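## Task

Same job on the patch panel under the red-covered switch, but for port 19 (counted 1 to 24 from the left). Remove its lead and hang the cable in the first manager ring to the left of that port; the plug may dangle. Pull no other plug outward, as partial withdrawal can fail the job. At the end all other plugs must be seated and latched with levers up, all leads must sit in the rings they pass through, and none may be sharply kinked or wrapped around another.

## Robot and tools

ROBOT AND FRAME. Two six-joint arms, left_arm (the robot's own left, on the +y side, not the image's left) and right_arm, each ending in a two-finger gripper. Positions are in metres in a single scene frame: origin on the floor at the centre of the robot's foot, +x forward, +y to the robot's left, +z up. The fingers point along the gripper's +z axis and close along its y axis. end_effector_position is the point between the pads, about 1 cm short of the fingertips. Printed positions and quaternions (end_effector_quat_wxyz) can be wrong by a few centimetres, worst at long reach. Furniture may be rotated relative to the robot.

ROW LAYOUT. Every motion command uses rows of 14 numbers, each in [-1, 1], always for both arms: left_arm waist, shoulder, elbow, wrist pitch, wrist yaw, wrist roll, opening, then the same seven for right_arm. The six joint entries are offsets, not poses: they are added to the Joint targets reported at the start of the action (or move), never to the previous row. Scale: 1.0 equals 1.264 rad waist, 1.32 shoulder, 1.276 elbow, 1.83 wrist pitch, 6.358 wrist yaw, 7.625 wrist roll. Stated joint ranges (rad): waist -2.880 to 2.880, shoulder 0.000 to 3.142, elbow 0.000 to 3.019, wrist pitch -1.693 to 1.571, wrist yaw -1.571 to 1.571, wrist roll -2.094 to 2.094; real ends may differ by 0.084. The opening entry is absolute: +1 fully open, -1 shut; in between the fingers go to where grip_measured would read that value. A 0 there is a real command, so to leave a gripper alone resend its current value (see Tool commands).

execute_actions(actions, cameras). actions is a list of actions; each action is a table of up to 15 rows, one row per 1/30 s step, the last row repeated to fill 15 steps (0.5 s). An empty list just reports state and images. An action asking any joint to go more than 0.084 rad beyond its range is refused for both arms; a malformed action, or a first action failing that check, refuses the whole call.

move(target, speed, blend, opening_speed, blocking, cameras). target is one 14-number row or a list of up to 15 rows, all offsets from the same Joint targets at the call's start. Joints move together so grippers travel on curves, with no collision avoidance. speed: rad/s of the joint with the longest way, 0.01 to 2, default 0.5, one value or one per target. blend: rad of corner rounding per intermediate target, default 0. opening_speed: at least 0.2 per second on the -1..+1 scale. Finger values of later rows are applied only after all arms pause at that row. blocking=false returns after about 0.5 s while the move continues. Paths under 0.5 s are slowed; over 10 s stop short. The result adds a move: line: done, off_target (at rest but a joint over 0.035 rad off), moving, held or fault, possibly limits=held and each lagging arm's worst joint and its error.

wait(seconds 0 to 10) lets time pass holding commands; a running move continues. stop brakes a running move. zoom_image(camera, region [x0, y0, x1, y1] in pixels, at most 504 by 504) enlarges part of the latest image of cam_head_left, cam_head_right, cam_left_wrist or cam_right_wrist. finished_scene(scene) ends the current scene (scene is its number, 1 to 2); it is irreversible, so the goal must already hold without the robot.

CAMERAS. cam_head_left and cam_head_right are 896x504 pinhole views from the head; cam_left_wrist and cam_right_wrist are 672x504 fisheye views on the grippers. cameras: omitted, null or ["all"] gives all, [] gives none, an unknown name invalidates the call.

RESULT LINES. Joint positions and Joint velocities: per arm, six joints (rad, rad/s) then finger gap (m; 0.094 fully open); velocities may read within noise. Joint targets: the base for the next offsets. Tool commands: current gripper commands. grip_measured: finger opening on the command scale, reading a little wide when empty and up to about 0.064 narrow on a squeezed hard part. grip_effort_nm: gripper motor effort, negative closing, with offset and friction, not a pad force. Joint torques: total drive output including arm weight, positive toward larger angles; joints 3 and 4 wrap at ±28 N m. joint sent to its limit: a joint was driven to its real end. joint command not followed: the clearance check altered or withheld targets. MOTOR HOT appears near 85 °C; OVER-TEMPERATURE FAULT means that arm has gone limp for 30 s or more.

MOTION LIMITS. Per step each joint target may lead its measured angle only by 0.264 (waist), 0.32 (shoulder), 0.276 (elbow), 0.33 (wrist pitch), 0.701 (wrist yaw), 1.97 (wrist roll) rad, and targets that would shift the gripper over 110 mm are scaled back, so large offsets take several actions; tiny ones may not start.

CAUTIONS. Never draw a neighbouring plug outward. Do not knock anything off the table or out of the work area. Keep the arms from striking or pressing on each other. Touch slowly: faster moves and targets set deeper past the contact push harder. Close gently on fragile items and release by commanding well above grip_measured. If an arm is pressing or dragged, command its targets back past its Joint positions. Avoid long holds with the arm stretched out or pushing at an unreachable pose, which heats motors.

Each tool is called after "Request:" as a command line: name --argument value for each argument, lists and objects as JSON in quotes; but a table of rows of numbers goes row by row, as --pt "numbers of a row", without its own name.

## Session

Request:
execute_actions --actions '[]'

Request:
zoom_image --camera "cam_head_left" --region '[300, 120, 700, 340]'

Request:
zoom_image --camera "cam_head_right" --region '[230, 120, 630, 340]'

Scene clock: 0.00 s.
left_arm: end_effector_position=(+0.3593, +0.1890, +0.8090) grip_measured=+1.000 grip_effort_nm=n/a end_effector_quat_wxyz=(+0.381, +0.221, +0.666, -0.602) | right_arm: end_effector_position=(+0.5047, -0.3185, +0.9406) grip_measured=+1.000 grip_effort_nm=n/a end_effector_quat_wxyz=(+0.353, +0.214, +0.909, +0.062)
Joint positions: left_arm=[1.48 1.5 0.69 1.521 1.454 0.016 0.094] | right_arm=[-0.968 0.488 0.43 0.69 0.427 -0.021 0.094]
Joint velocities: within noise
Joint torques (N m): no reading
Motor temperatures (°C): left_arm=[26 33 24 22 26 26 28] | right_arm=[32 32 24 23 25 21 23]
Heat: left arm: hottest shoulder 33 °C; right arm: hottest waist 32 °C.
Joint targets: left_arm=[1.481 1.508 0.681 1.523 1.453 0.015] | right_arm=[-0.968 0.487 0.436 0.694 0.427 -0.021]
Tool commands: left_gripper/opening=+1.0 right_gripper/opening=+1.0

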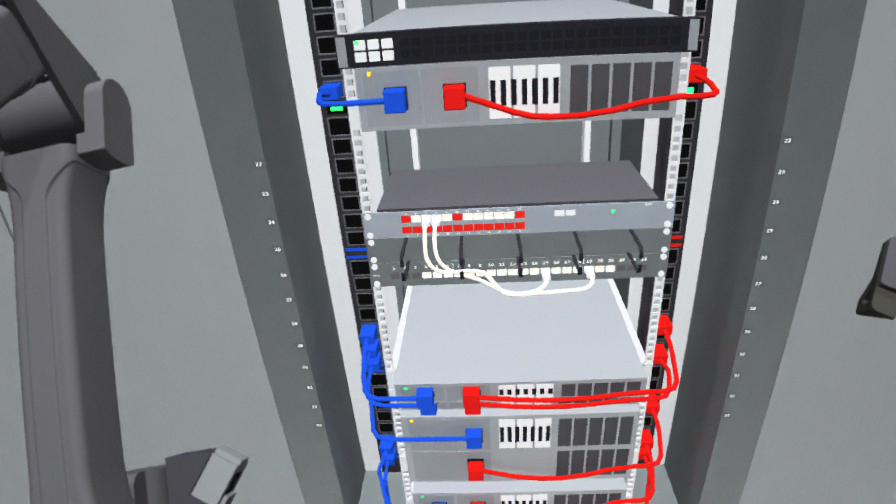

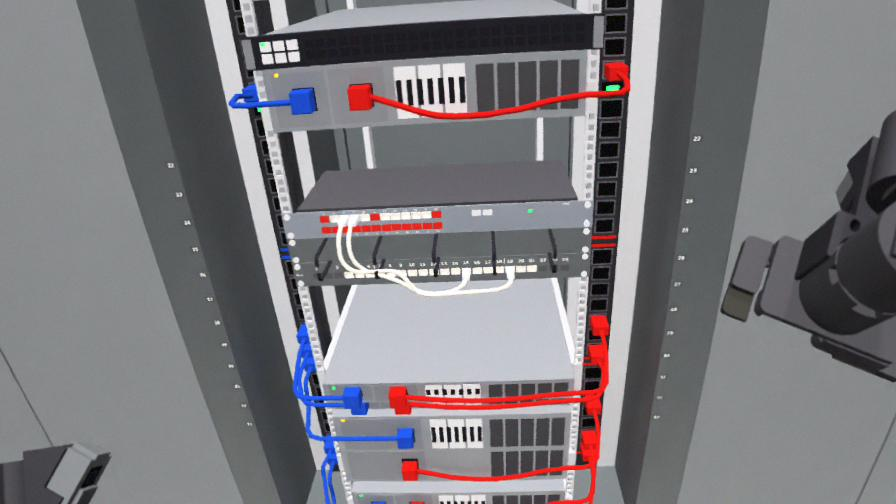

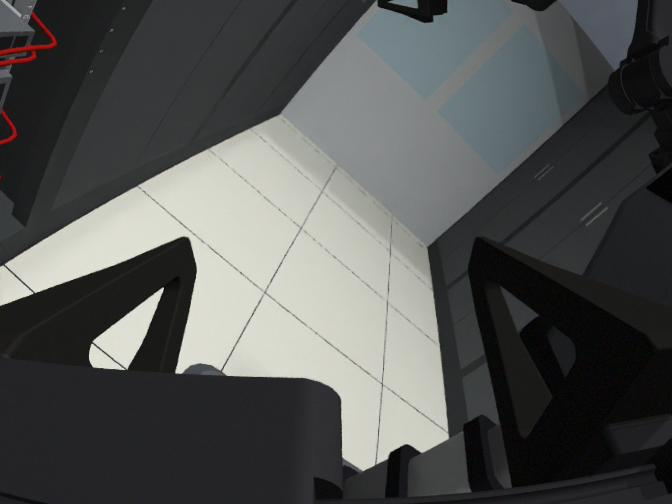

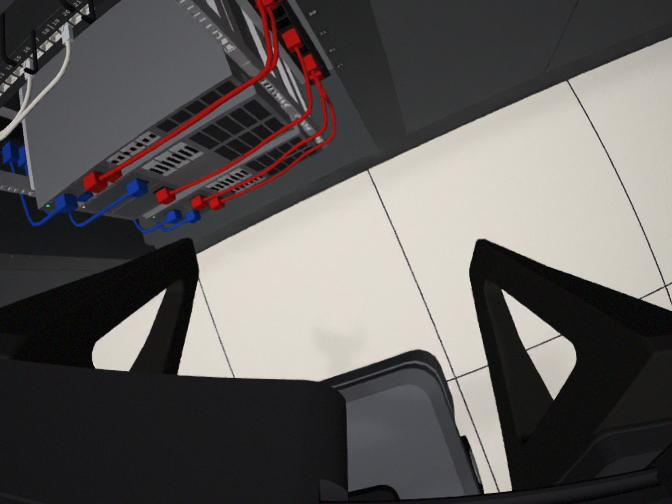

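Scaled by 1.260 from the camera's 896x504 image, which has a finer 1280x720 frame.

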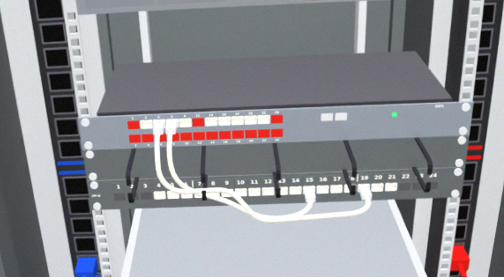

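Scaled by 1.260 from the camera's 896x504 image, which has a finer 1280x720 frame.

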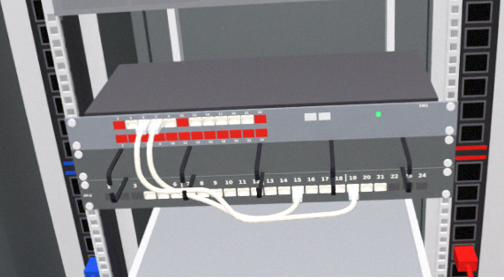

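Request:
zoom_image --camera "cam_head_left" --region '[380, 200, 520, 310]'

Request:
zoom_image --camera "cam_head_left" --region '[500, 220, 640, 310]'

Request:
zoom_image --camera "cam_head_right" --region '[300, 200, 440, 310]'

Request:
zoom_image --camera "cam_head_right" --region '[420, 220, 560, 310]'

Scaled by 3.600 from the camera's 896x504 image, which has a finer 1280x720 frame.

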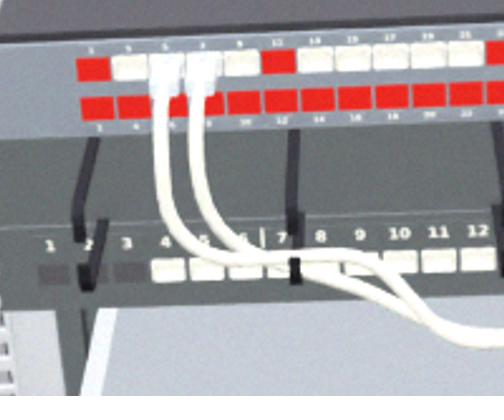

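Scaled by 3.600 from the camera's 896x504 image, which has a finer 1280x720 frame.

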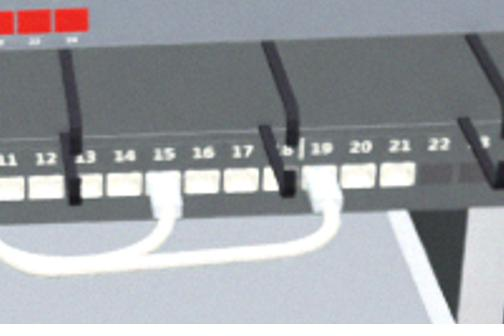

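Scaled by 3.600 from the camera's 896x504 image, which has a finer 1280x720 frame.

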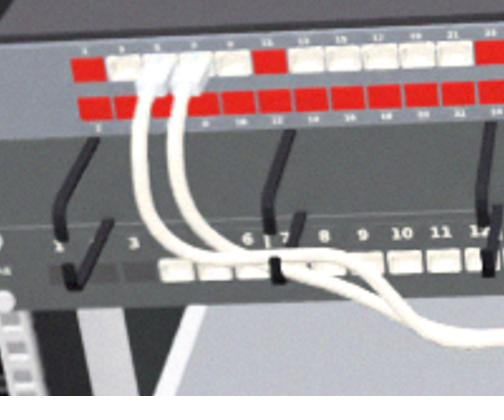

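Scaled by 3.600 from the camera's 896x504 image, which has a finer 1280x720 frame.

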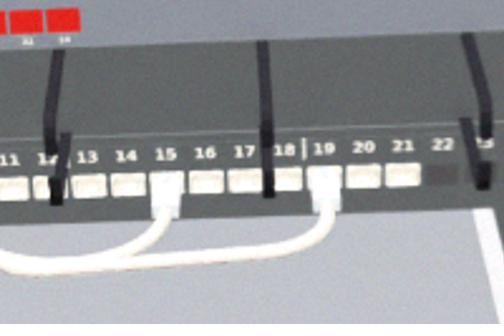

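Request:
move --pt "0 0 0 0 0 0 -0.5 0.0309 1.0 0.93 0.447 -0.093 -0.078 -0.5" --speed 0.8 --opening_speed 1.0

Request:
zoom_image --camera "cam_right_wrist" --region '[80, 0, 580, 300]'

Scene clock: 48.97 s.
left_arm: end_effector_position=(+0.3593, +0.1890, +0.8090) grip_measured=-0.498 grip_effort_nm=-0.115 end_effector_quat_wxyz=(+0.381, +0.221, +0.666, -0.602) | right_arm: end_effector_position=(+0.7400, -0.0773, +0.7576) grip_measured=-0.499 grip_effort_nm=-0.042 end_effector_quat_wxyz=(+0.715, -0.038, +0.696, +0.048)
Joint positions: left_arm=[1.48 1.5 0.69 1.521 1.454 0.016 0.024] | right_arm=[-0.952 1.81 1.612 1.494 -0.161 -0.601 0.024]
Joint velocities: within noise
Joint torques (N m): left_arm=[-3.49 -9.7 -4.66 1.26 0.44 -0.01] | right_arm=[13.45 -14.86 2.26 2.24 -0.48 0.06]
Motor temperatures (°C): left_arm=[26 33 26 22 26 26 27] | right_arm=[31 32 25 23 25 21 23]
Heat: left arm: hottest shoulder 33 °C; right arm: hottest shoulder 32 °C.
Joint targets: left_arm=[1.481 1.508 0.681 1.523 1.453 0.015] | right_arm=[-0.929 1.807 1.622 1.512 -0.164 -0.616]
move: done

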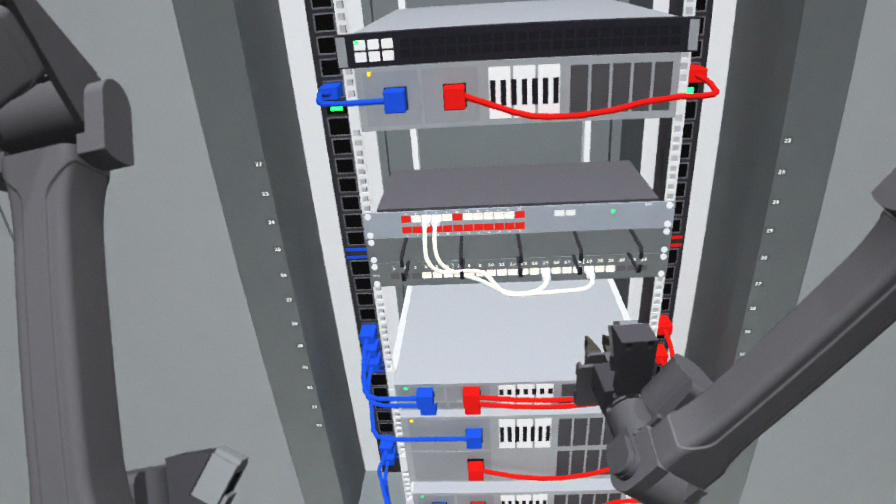

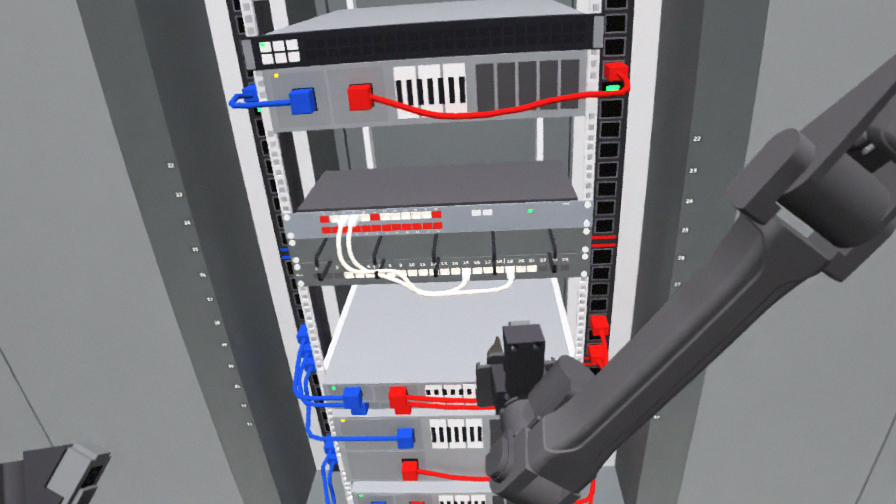

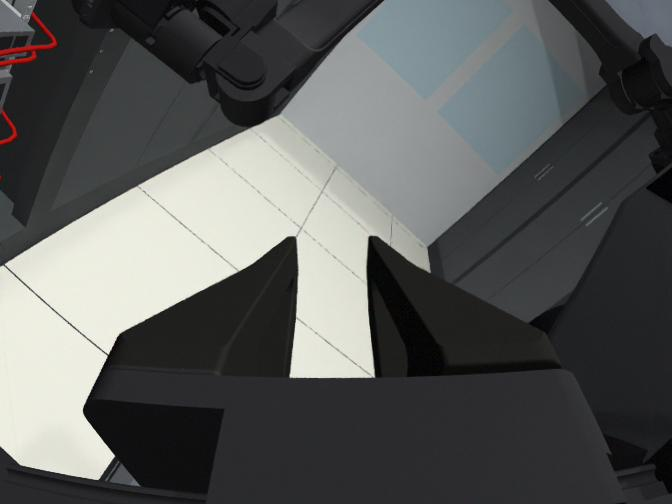

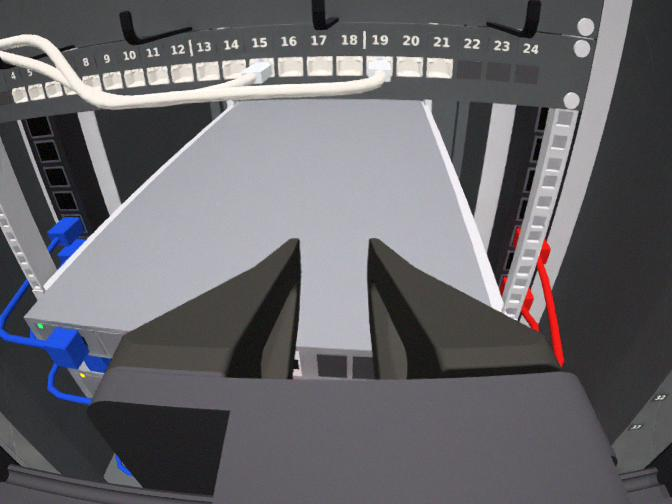

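Scaled by 1.008 from the camera's 672x504 image, which has a finer 960x720 frame.

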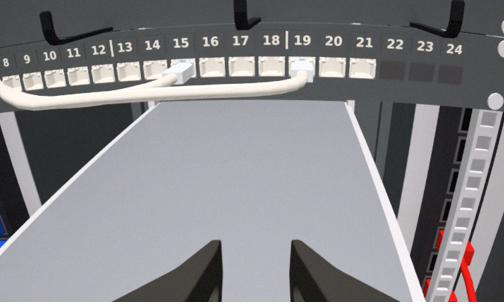

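Request:
zoom_image --camera "cam_right_wrist" --region '[290, 0, 450, 120]'

Request:
zoom_image --camera "cam_right_wrist" --region '[0, 0, 300, 130]'

Scaled by 3.150 from the camera's 672x504 image, which has a finer 960x720 frame.

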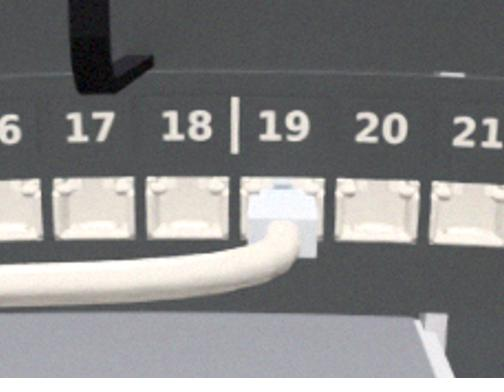

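Scaled by 1.680 from the camera's 672x504 image, which has a finer 960x720 frame.

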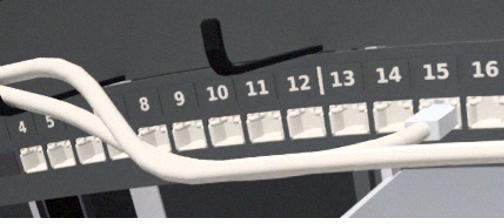

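Request:
move --pt "-0.4343 0.2439 0.7437 -0.0213 -0.2032 0.0787 -0.6 0 0 0 0 0 0 -0.5" --speed 0.6

Request:
zoom_image --camera "cam_left_wrist" --region '[80, 0, 580, 300]'

Scene clock: 88.90 s.
left_arm: end_effector_position=(+0.7490, +0.0770, +0.7709) grip_measured=-0.598 grip_effort_nm=-0.115 end_effector_quat_wxyz=(+0.722, +0.033, +0.689, -0.049) | right_arm: end_effector_position=(+0.7400, -0.0773, +0.7576) grip_measured=-0.499 grip_effort_nm=-0.042 end_effector_quat_wxyz=(+0.715, -0.038, +0.696, +0.048)
Joint positions: left_arm=[0.941 1.795 1.617 1.492 0.166 0.602 0.019] | right_arm=[-0.952 1.81 1.612 1.494 -0.161 -0.602 0.024]
Joint velocities: within noise
Joint torques (N m): left_arm=[-13.68 -11.63 2.76 1.16 0.27 0.03] | right_arm=[13.45 -14.68 2.3 2.11 -0.49 0.05]
Motor temperatures (°C): left_arm=[26 34 27 22 26 26 27] | right_arm=[33 36 25 23 25 21 23]
Heat: left arm: hottest shoulder 34 °C; right arm: hottest shoulder 36 °C.
Joint targets: left_arm=[0.932 1.830 1.630 1.484 0.161 0.616] | right_arm=[-0.929 1.807 1.622 1.512 -0.164 -0.616]
move: done

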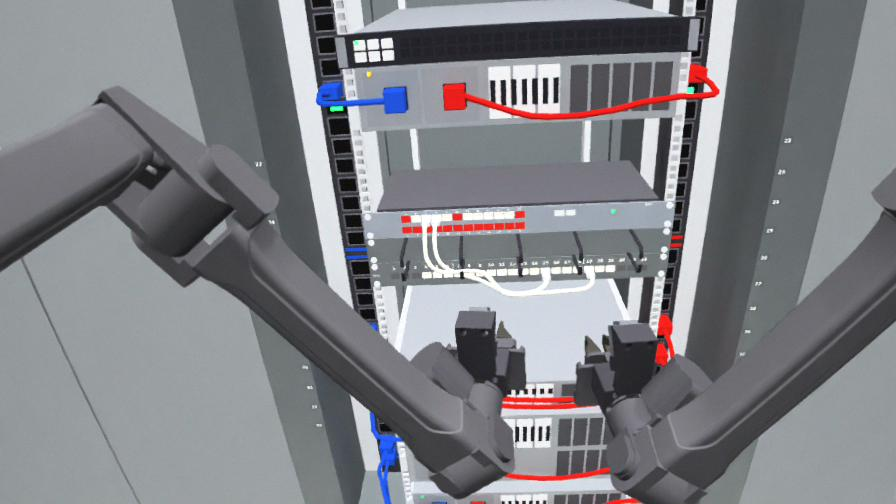

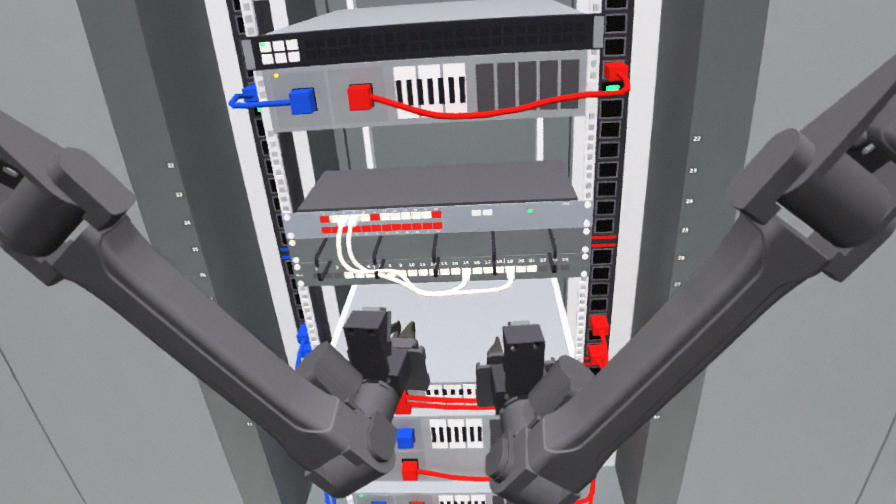

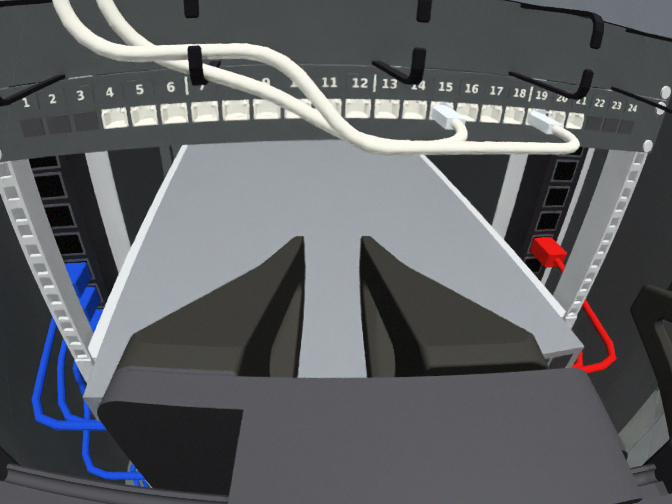

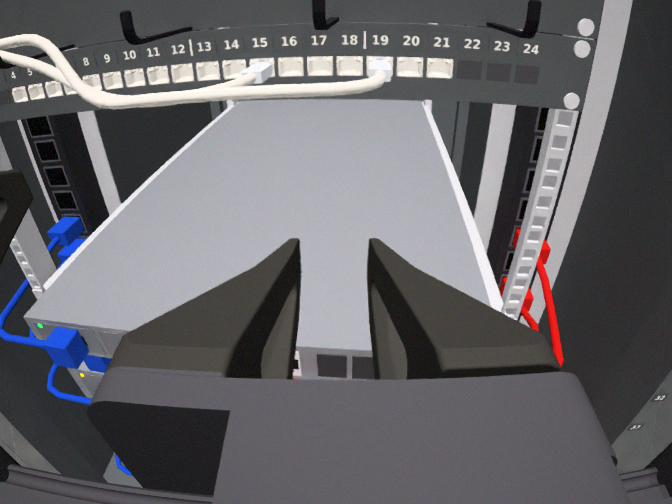

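Scaled by 1.008 from the camera's 672x504 image, which has a finer 960x720 frame.

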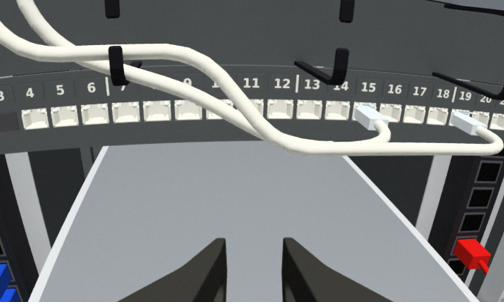

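Excellent view. Zoom in on details.

Request:
zoom_image --camera "cam_left_wrist" --region '[40, 0, 260, 110]'

Request:
zoom_image --camera "cam_left_wrist" --region '[260, 60, 480, 180]'

Request:
zoom_image --camera "cam_left_wrist" --region '[500, 60, 620, 180]'

Scaled by 2.291 from the camera's 672x504 image, which has a finer 960x720 frame.

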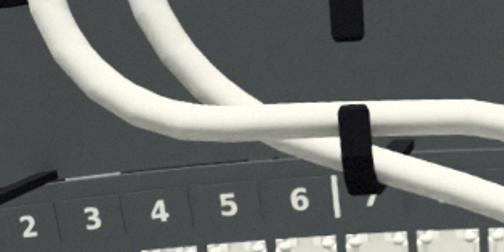

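Scaled by 2.291 from the camera's 672x504 image, which has a finer 960x720 frame.

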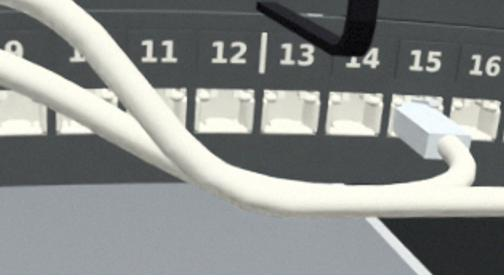

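Scaled by 4.200 from the camera's 672x504 image, which has a finer 960x720 frame.

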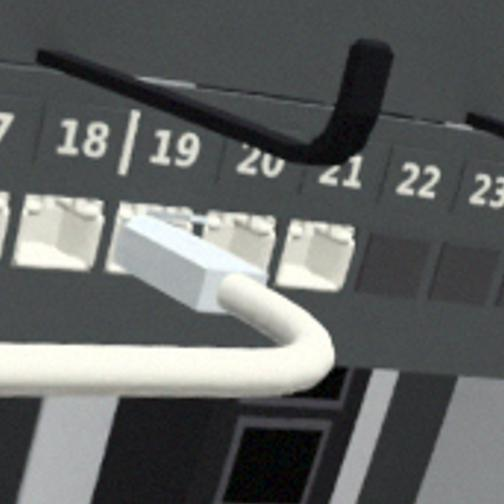

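Request:
move --pt "0 0 0 0 0 0 -0.6 0.0111 -0.0992 -0.0533 -0.0301 -0.0064 0.2075 -0.55" --speed 0.5

Request:
zoom_image --camera "cam_right_wrist" --region '[180, 80, 480, 320]'

Scene clock: 169.73 s.
left_arm: end_effector_position=(+0.7491, +0.0769, +0.7707) grip_measured=-0.598 grip_effort_nm=-0.110 end_effector_quat_wxyz=(+0.722, +0.034, +0.689, -0.048) | right_arm: end_effector_position=(+0.7683, -0.0959, +0.8078) grip_measured=-0.549 grip_effort_nm=-0.042 end_effector_quat_wxyz=(+0.483, +0.445, +0.511, +0.555)
Joint positions: left_arm=[0.941 1.795 1.617 1.492 0.165 0.604 0.019] | right_arm=[-0.938 1.7 1.562 1.466 -0.202 0.952 0.021]
Joint velocities: within noise
Joint torques (N m): left_arm=[-13.63 -11.58 2.69 1.17 0.26 0.02] | right_arm=[12.81 -17.2 1.22 1.01 -0.51 0.22]
Motor temperatures (°C): left_arm=[28 35 25 22 26 26 27] | right_arm=[33 37 24 23 26 21 23]
Heat: left arm: hottest shoulder 35 °C; right arm: hottest shoulder 37 °C.
Joint targets: left_arm=[0.932 1.830 1.630 1.484 0.161 0.615] | right_arm=[-0.915 1.676 1.554 1.457 -0.205 0.967]
move: done

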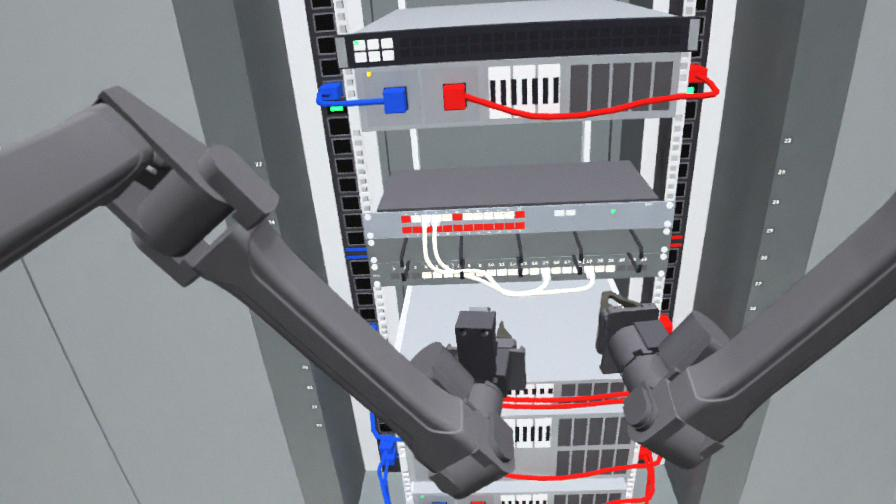

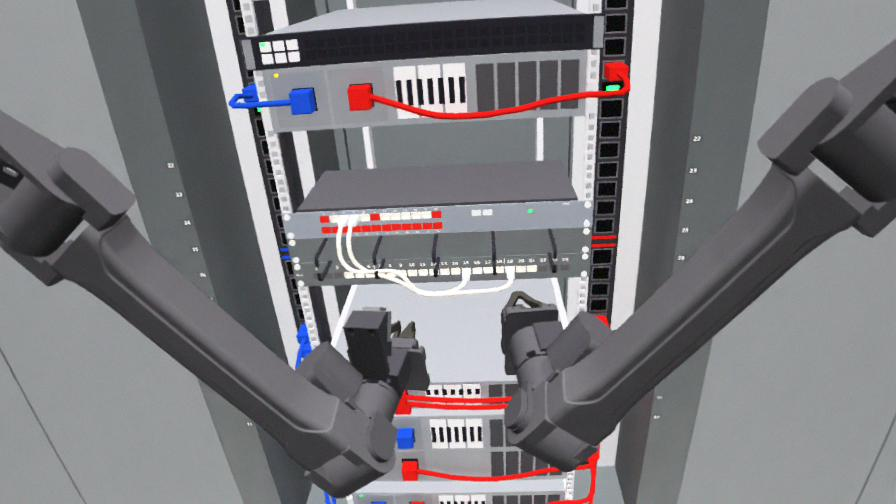

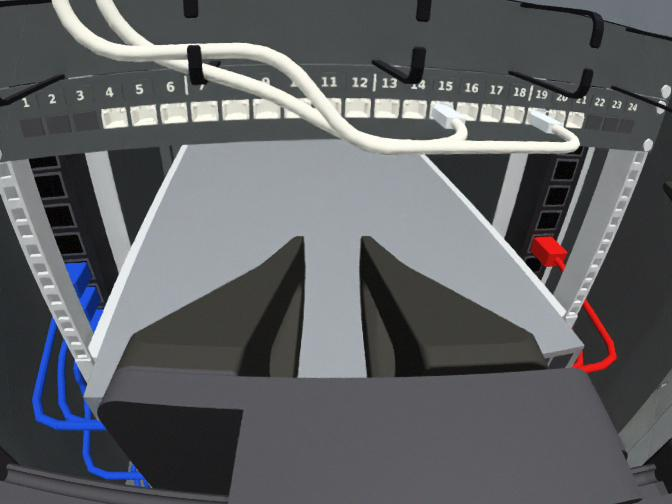

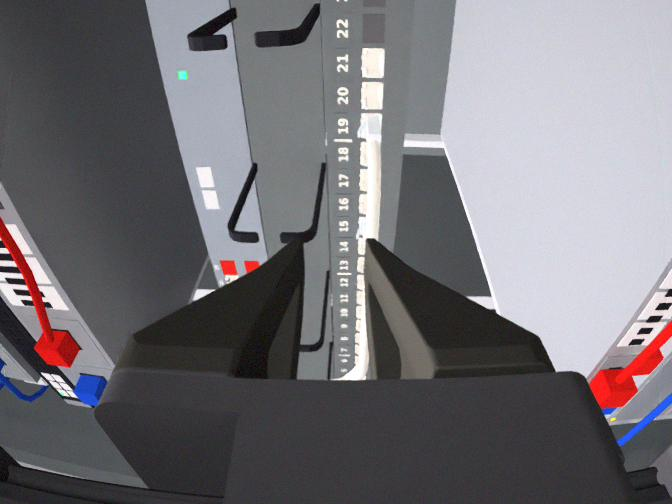

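Scaled by 1.680 from the camera's 672x504 image, which has a finer 960x720 frame.

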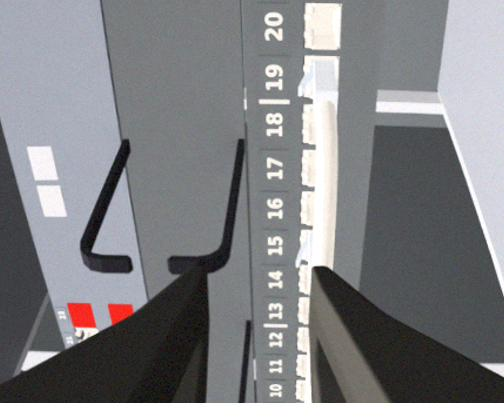

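Request:
zoom_image --camera "cam_right_wrist" --region '[320, 80, 420, 180]'

Scaled by 5.040 from the camera's 672x504 image, which has a finer 960x720 frame.

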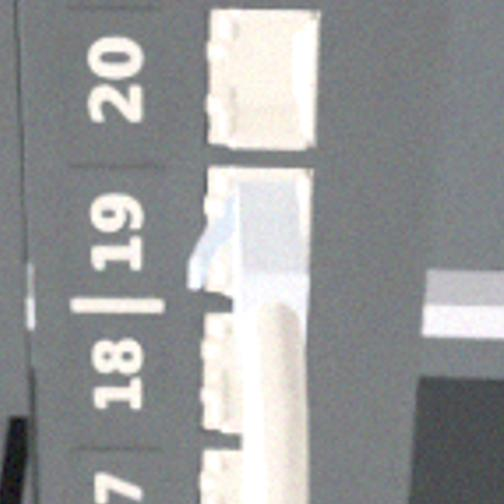

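Request:
move --pt "0 0 0 0 0 0 -0.6 -0.1171 0.0432 0.1771 -0.1077 -0.0318 0.0146 -0.55" --speed 0.3 --cameras '["cam_right_wrist","cam_left_wrist"]'

Request:
zoom_image --camera "cam_right_wrist" --region '[220, 80, 460, 320]'

Request:
zoom_image --camera "cam_left_wrist" --region '[440, 30, 672, 200]'

Scene clock: 268.47 s.
left_arm: end_effector_position=(+0.7491, +0.0769, +0.7707) grip_measured=-0.598 grip_effort_nm=-0.110 end_effector_quat_wxyz=(+0.722, +0.034, +0.689, -0.048) | right_arm: end_effector_position=(+0.8249, -0.1239, +0.7882) grip_measured=-0.549 grip_effort_nm=-0.042 end_effector_quat_wxyz=(+0.445, +0.386, +0.533, +0.608)
Joint positions: left_arm=[0.941 1.795 1.617 1.492 0.165 0.604 0.019] | right_arm=[-1.049 1.712 1.756 1.269 -0.404 1.064 0.021]
Joint velocities: within noise
Joint torques (N m): left_arm=[-13.8 -11.52 2.74 1.2 0.26 0.03] | right_arm=[8.7 -16.62 5.3 1.21 -0.42 0.25]
Motor temperatures (°C): left_arm=[28 35 25 22 26 26 27] | right_arm=[33 36 24 23 26 21 23]
Heat: left arm: hottest shoulder 35 °C; right arm: hottest shoulder 36 °C.
Joint targets: left_arm=[0.932 1.830 1.630 1.484 0.161 0.616] | right_arm=[-1.063 1.733 1.780 1.259 -0.407 1.078]
move: done
Images, in order (width x height): cam_left_wrist 672x504, cam_right_wrist 672x504.

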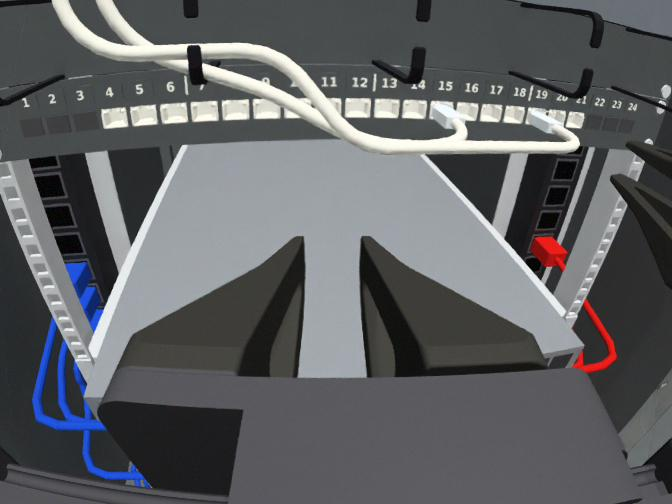

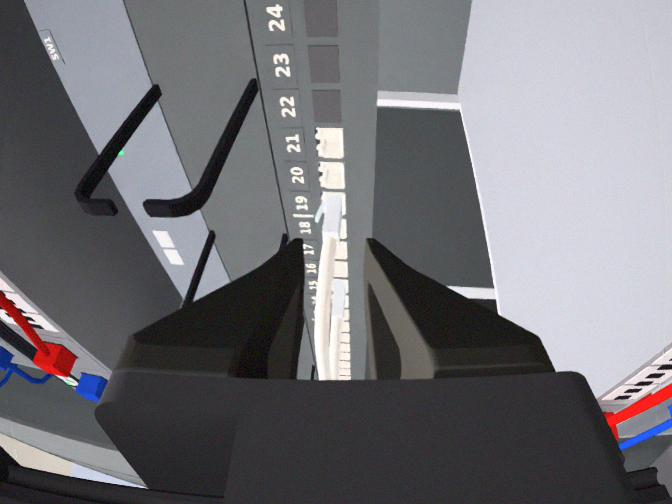

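Scaled by 2.100 from the camera's 672x504 image, which has a finer 960x720 frame.

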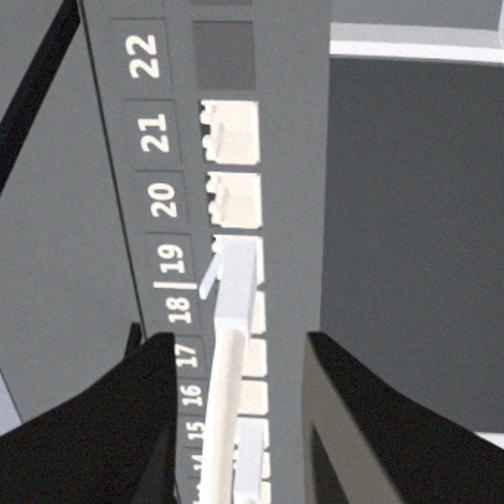

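Scaled by 2.172 from the camera's 672x504 image, which has a finer 960x720 frame.

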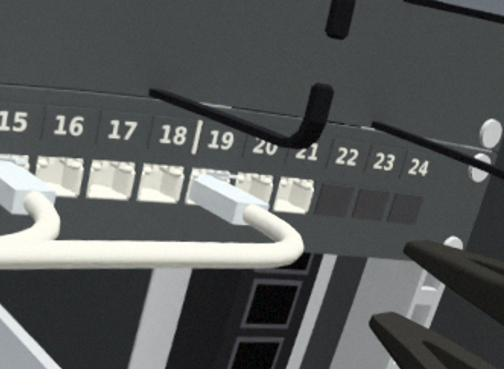

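Request:
move --pt "0 0 0 0 0 0 -0.6 0.057 0.0295 0.1254 -0.0716 0.0014 -0.0083 -0.55" --speed 0.12 --cameras '["cam_right_wrist","cam_left_wrist"]'

Request:
zoom_image --camera "cam_right_wrist" --region '[240, 170, 430, 360]'

Request:
zoom_image --camera "cam_left_wrist" --region '[440, 30, 672, 200]'

Scene clock: 288.20 s.
left_arm: end_effector_position=(+0.7491, +0.0769, +0.7707) grip_measured=-0.598 grip_effort_nm=-0.115 end_effector_quat_wxyz=(+0.722, +0.034, +0.689, -0.048) | right_arm: end_effector_position=(+0.8668, -0.1082, +0.7978) grip_measured=-0.549 grip_effort_nm=-0.037 end_effector_quat_wxyz=(+0.443, +0.385, +0.531, +0.611)
Joint positions: left_arm=[0.941 1.795 1.617 1.492 0.165 0.604 0.019] | right_arm=[-1.012 1.748 1.909 1.138 -0.401 1.03 0.021]
Joint velocities: within noise
Joint torques (N m): left_arm=[-13.63 -11.69 2.65 1.22 0.26 0.04] | right_arm=[12.16 -16.67 6.74 1.01 -0.23 -0.07]
Motor temperatures (°C): left_arm=[28 35 25 22 26 26 27] | right_arm=[33 38 25 23 26 21 23]
Heat: left arm: hottest shoulder 35 °C; right arm: hottest shoulder 38 °C.
Joint targets: left_arm=[0.932 1.830 1.630 1.484 0.161 0.616] | right_arm=[-0.991 1.772 1.940 1.128 -0.398 1.014]
move: done
Images, in order (width x height): cam_left_wrist 672x504, cam_right_wrist 672x504.

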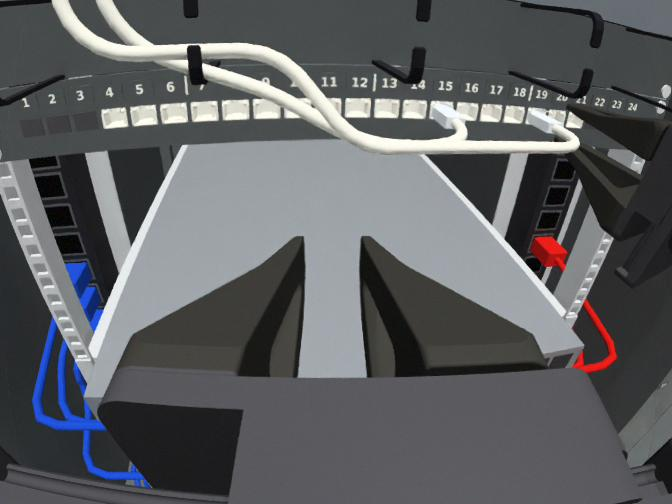

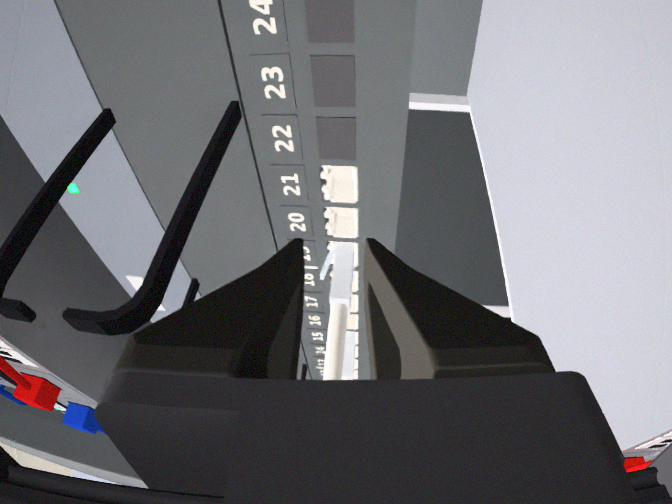

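Scaled by 2.653 from the camera's 672x504 image, which has a finer 960x720 frame.

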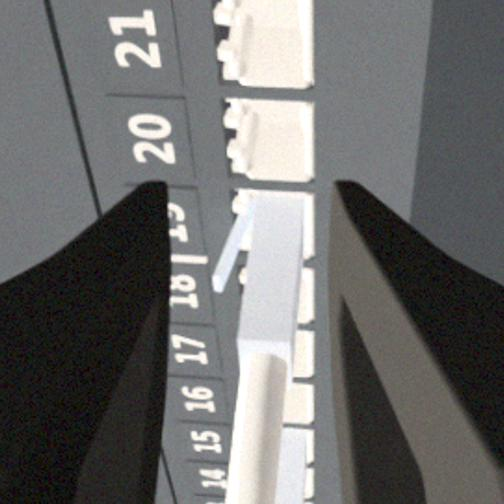

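Scaled by 2.172 from the camera's 672x504 image, which has a finer 960x720 frame.

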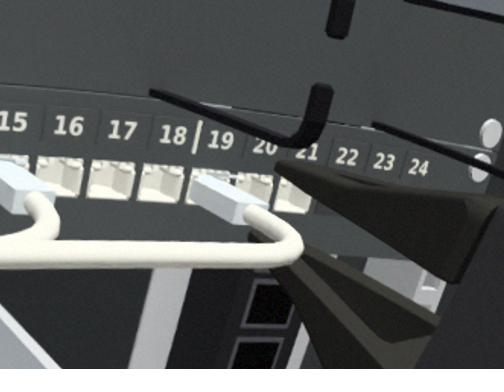

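Request:
move --pt "0 0 0 0 0 0 -0.6 -0.036 0 0 0 0 0 -0.55" --speed 0.1 --cameras '["cam_right_wrist"]'

Request:
zoom_image --camera "cam_right_wrist" --region '[240, 170, 430, 360]'

Scene clock: 300.67 s.
left_arm: end_effector_position=(+0.7491, +0.0769, +0.7707) grip_measured=-0.598 grip_effort_nm=-0.115 end_effector_quat_wxyz=(+0.722, +0.034, +0.689, -0.048) | right_arm: end_effector_position=(+0.8663, -0.1102, +0.7954) grip_measured=-0.549 grip_effort_nm=-0.042 end_effector_quat_wxyz=(+0.444, +0.384, +0.533, +0.609)
Joint positions: left_arm=[0.941 1.795 1.617 1.492 0.165 0.604 0.019] | right_arm=[-1.017 1.748 1.909 1.138 -0.401 1.028 0.021]
Joint velocities: within noise
Joint torques (N m): left_arm=[-13.68 -11.75 2.69 1.22 0.27 0.03] | right_arm=[8.94 -16.91 6.58 1.18 -0.25 -0.05]
Motor temperatures (°C): left_arm=[28 35 25 22 26 26 27] | right_arm=[33 38 26 23 26 21 23]
Heat: left arm: hottest shoulder 35 °C; right arm: hottest shoulder 38 °C.
Joint targets: left_arm=[0.932 1.830 1.630 1.484 0.161 0.615] | right_arm=[-1.037 1.772 1.940 1.129 -0.398 1.015]
move: done
Images, in order (width x height): cam_right_wrist 672x504.

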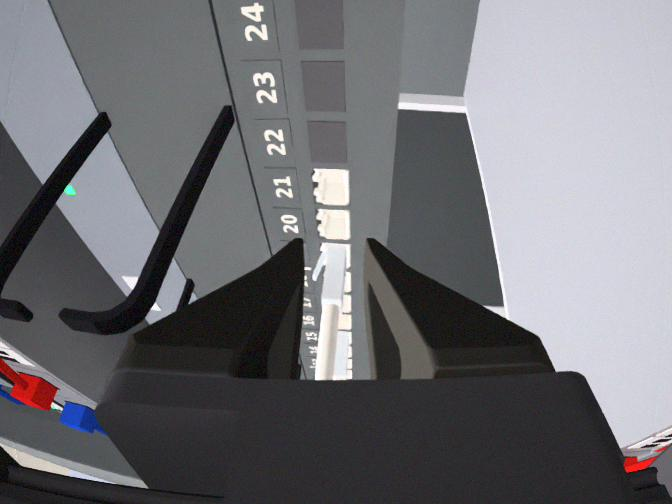

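Scaled by 2.653 from the camera's 672x504 image, which has a finer 960x720 frame.

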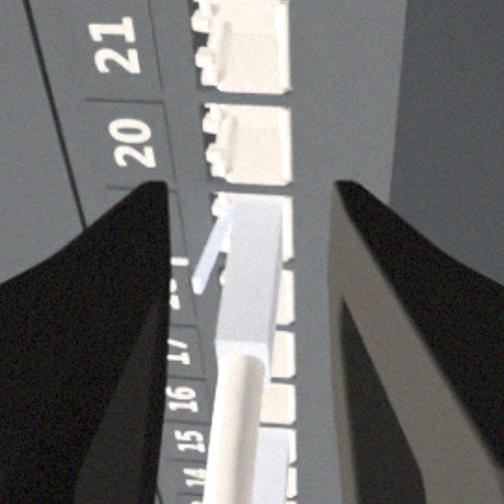

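Request:
move --pt "0 0 0 0 0 0 -0.6 0.0459 0.0189 0.031 -0.0085 0.0009 0 -0.55" --speed 0.08 --cameras '["cam_right_wrist","cam_left_wrist"]'

Request:
zoom_image --camera "cam_right_wrist" --region '[240, 170, 430, 360]'

Request:
zoom_image --camera "cam_left_wrist" --region '[480, 60, 630, 180]'

Scene clock: 376.30 s.
left_arm: end_effector_position=(+0.7491, +0.0769, +0.7707) grip_measured=-0.598 grip_effort_nm=-0.110 end_effector_quat_wxyz=(+0.722, +0.034, +0.689, -0.048) | right_arm: end_effector_position=(+0.8702, -0.0975, +0.7950) grip_measured=-0.549 grip_effort_nm=-0.042 end_effector_quat_wxyz=(+0.440, +0.389, +0.528, +0.613)
Joint positions: left_arm=[0.941 1.795 1.617 1.492 0.165 0.604 0.019] | right_arm=[-0.998 1.773 1.947 1.122 -0.395 1.028 0.021]
Joint velocities: within noise
Joint torques (N m): left_arm=[-13.68 -11.63 2.65 1.21 0.26 0.03] | right_arm=[12.81 -17.03 6.84 1.09 -0.25 -0.07]
Motor temperatures (°C): left_arm=[29 35 25 22 26 26 27] | right_arm=[32 39 29 23 25 21 23]
Heat: left arm: hottest shoulder 35 °C; right arm: hottest shoulder 39 °C.
Joint targets: left_arm=[0.932 1.830 1.630 1.484 0.161 0.615] | right_arm=[-0.979 1.797 1.980 1.113 -0.393 1.014]
move: done
Images, in order (width x height): cam_left_wrist 672x504, cam_right_wrist 672x504.

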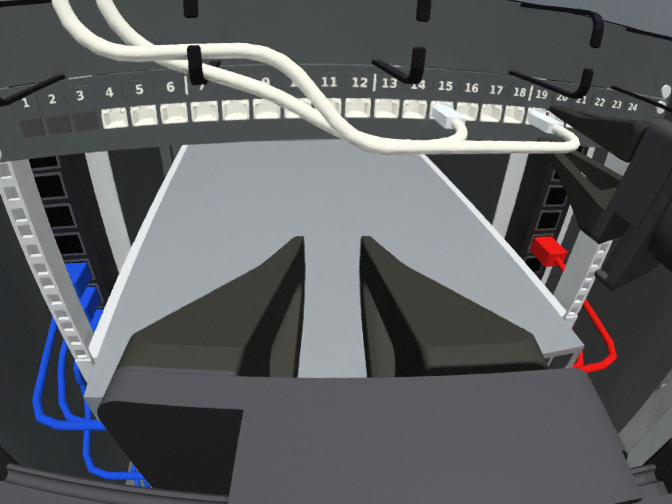

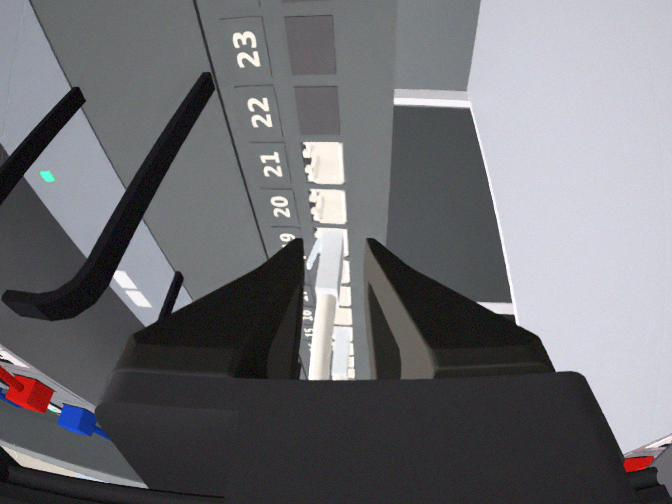

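Scaled by 2.653 from the camera's 672x504 image, which has a finer 960x720 frame.

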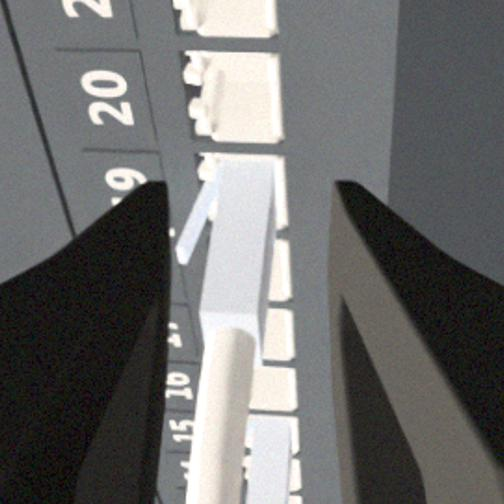

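Scaled by 3.360 from the camera's 672x504 image, which has a finer 960x720 frame.

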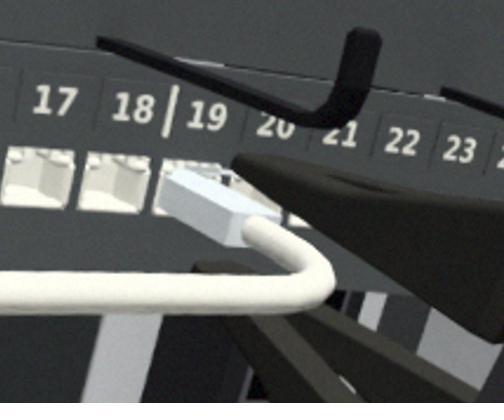

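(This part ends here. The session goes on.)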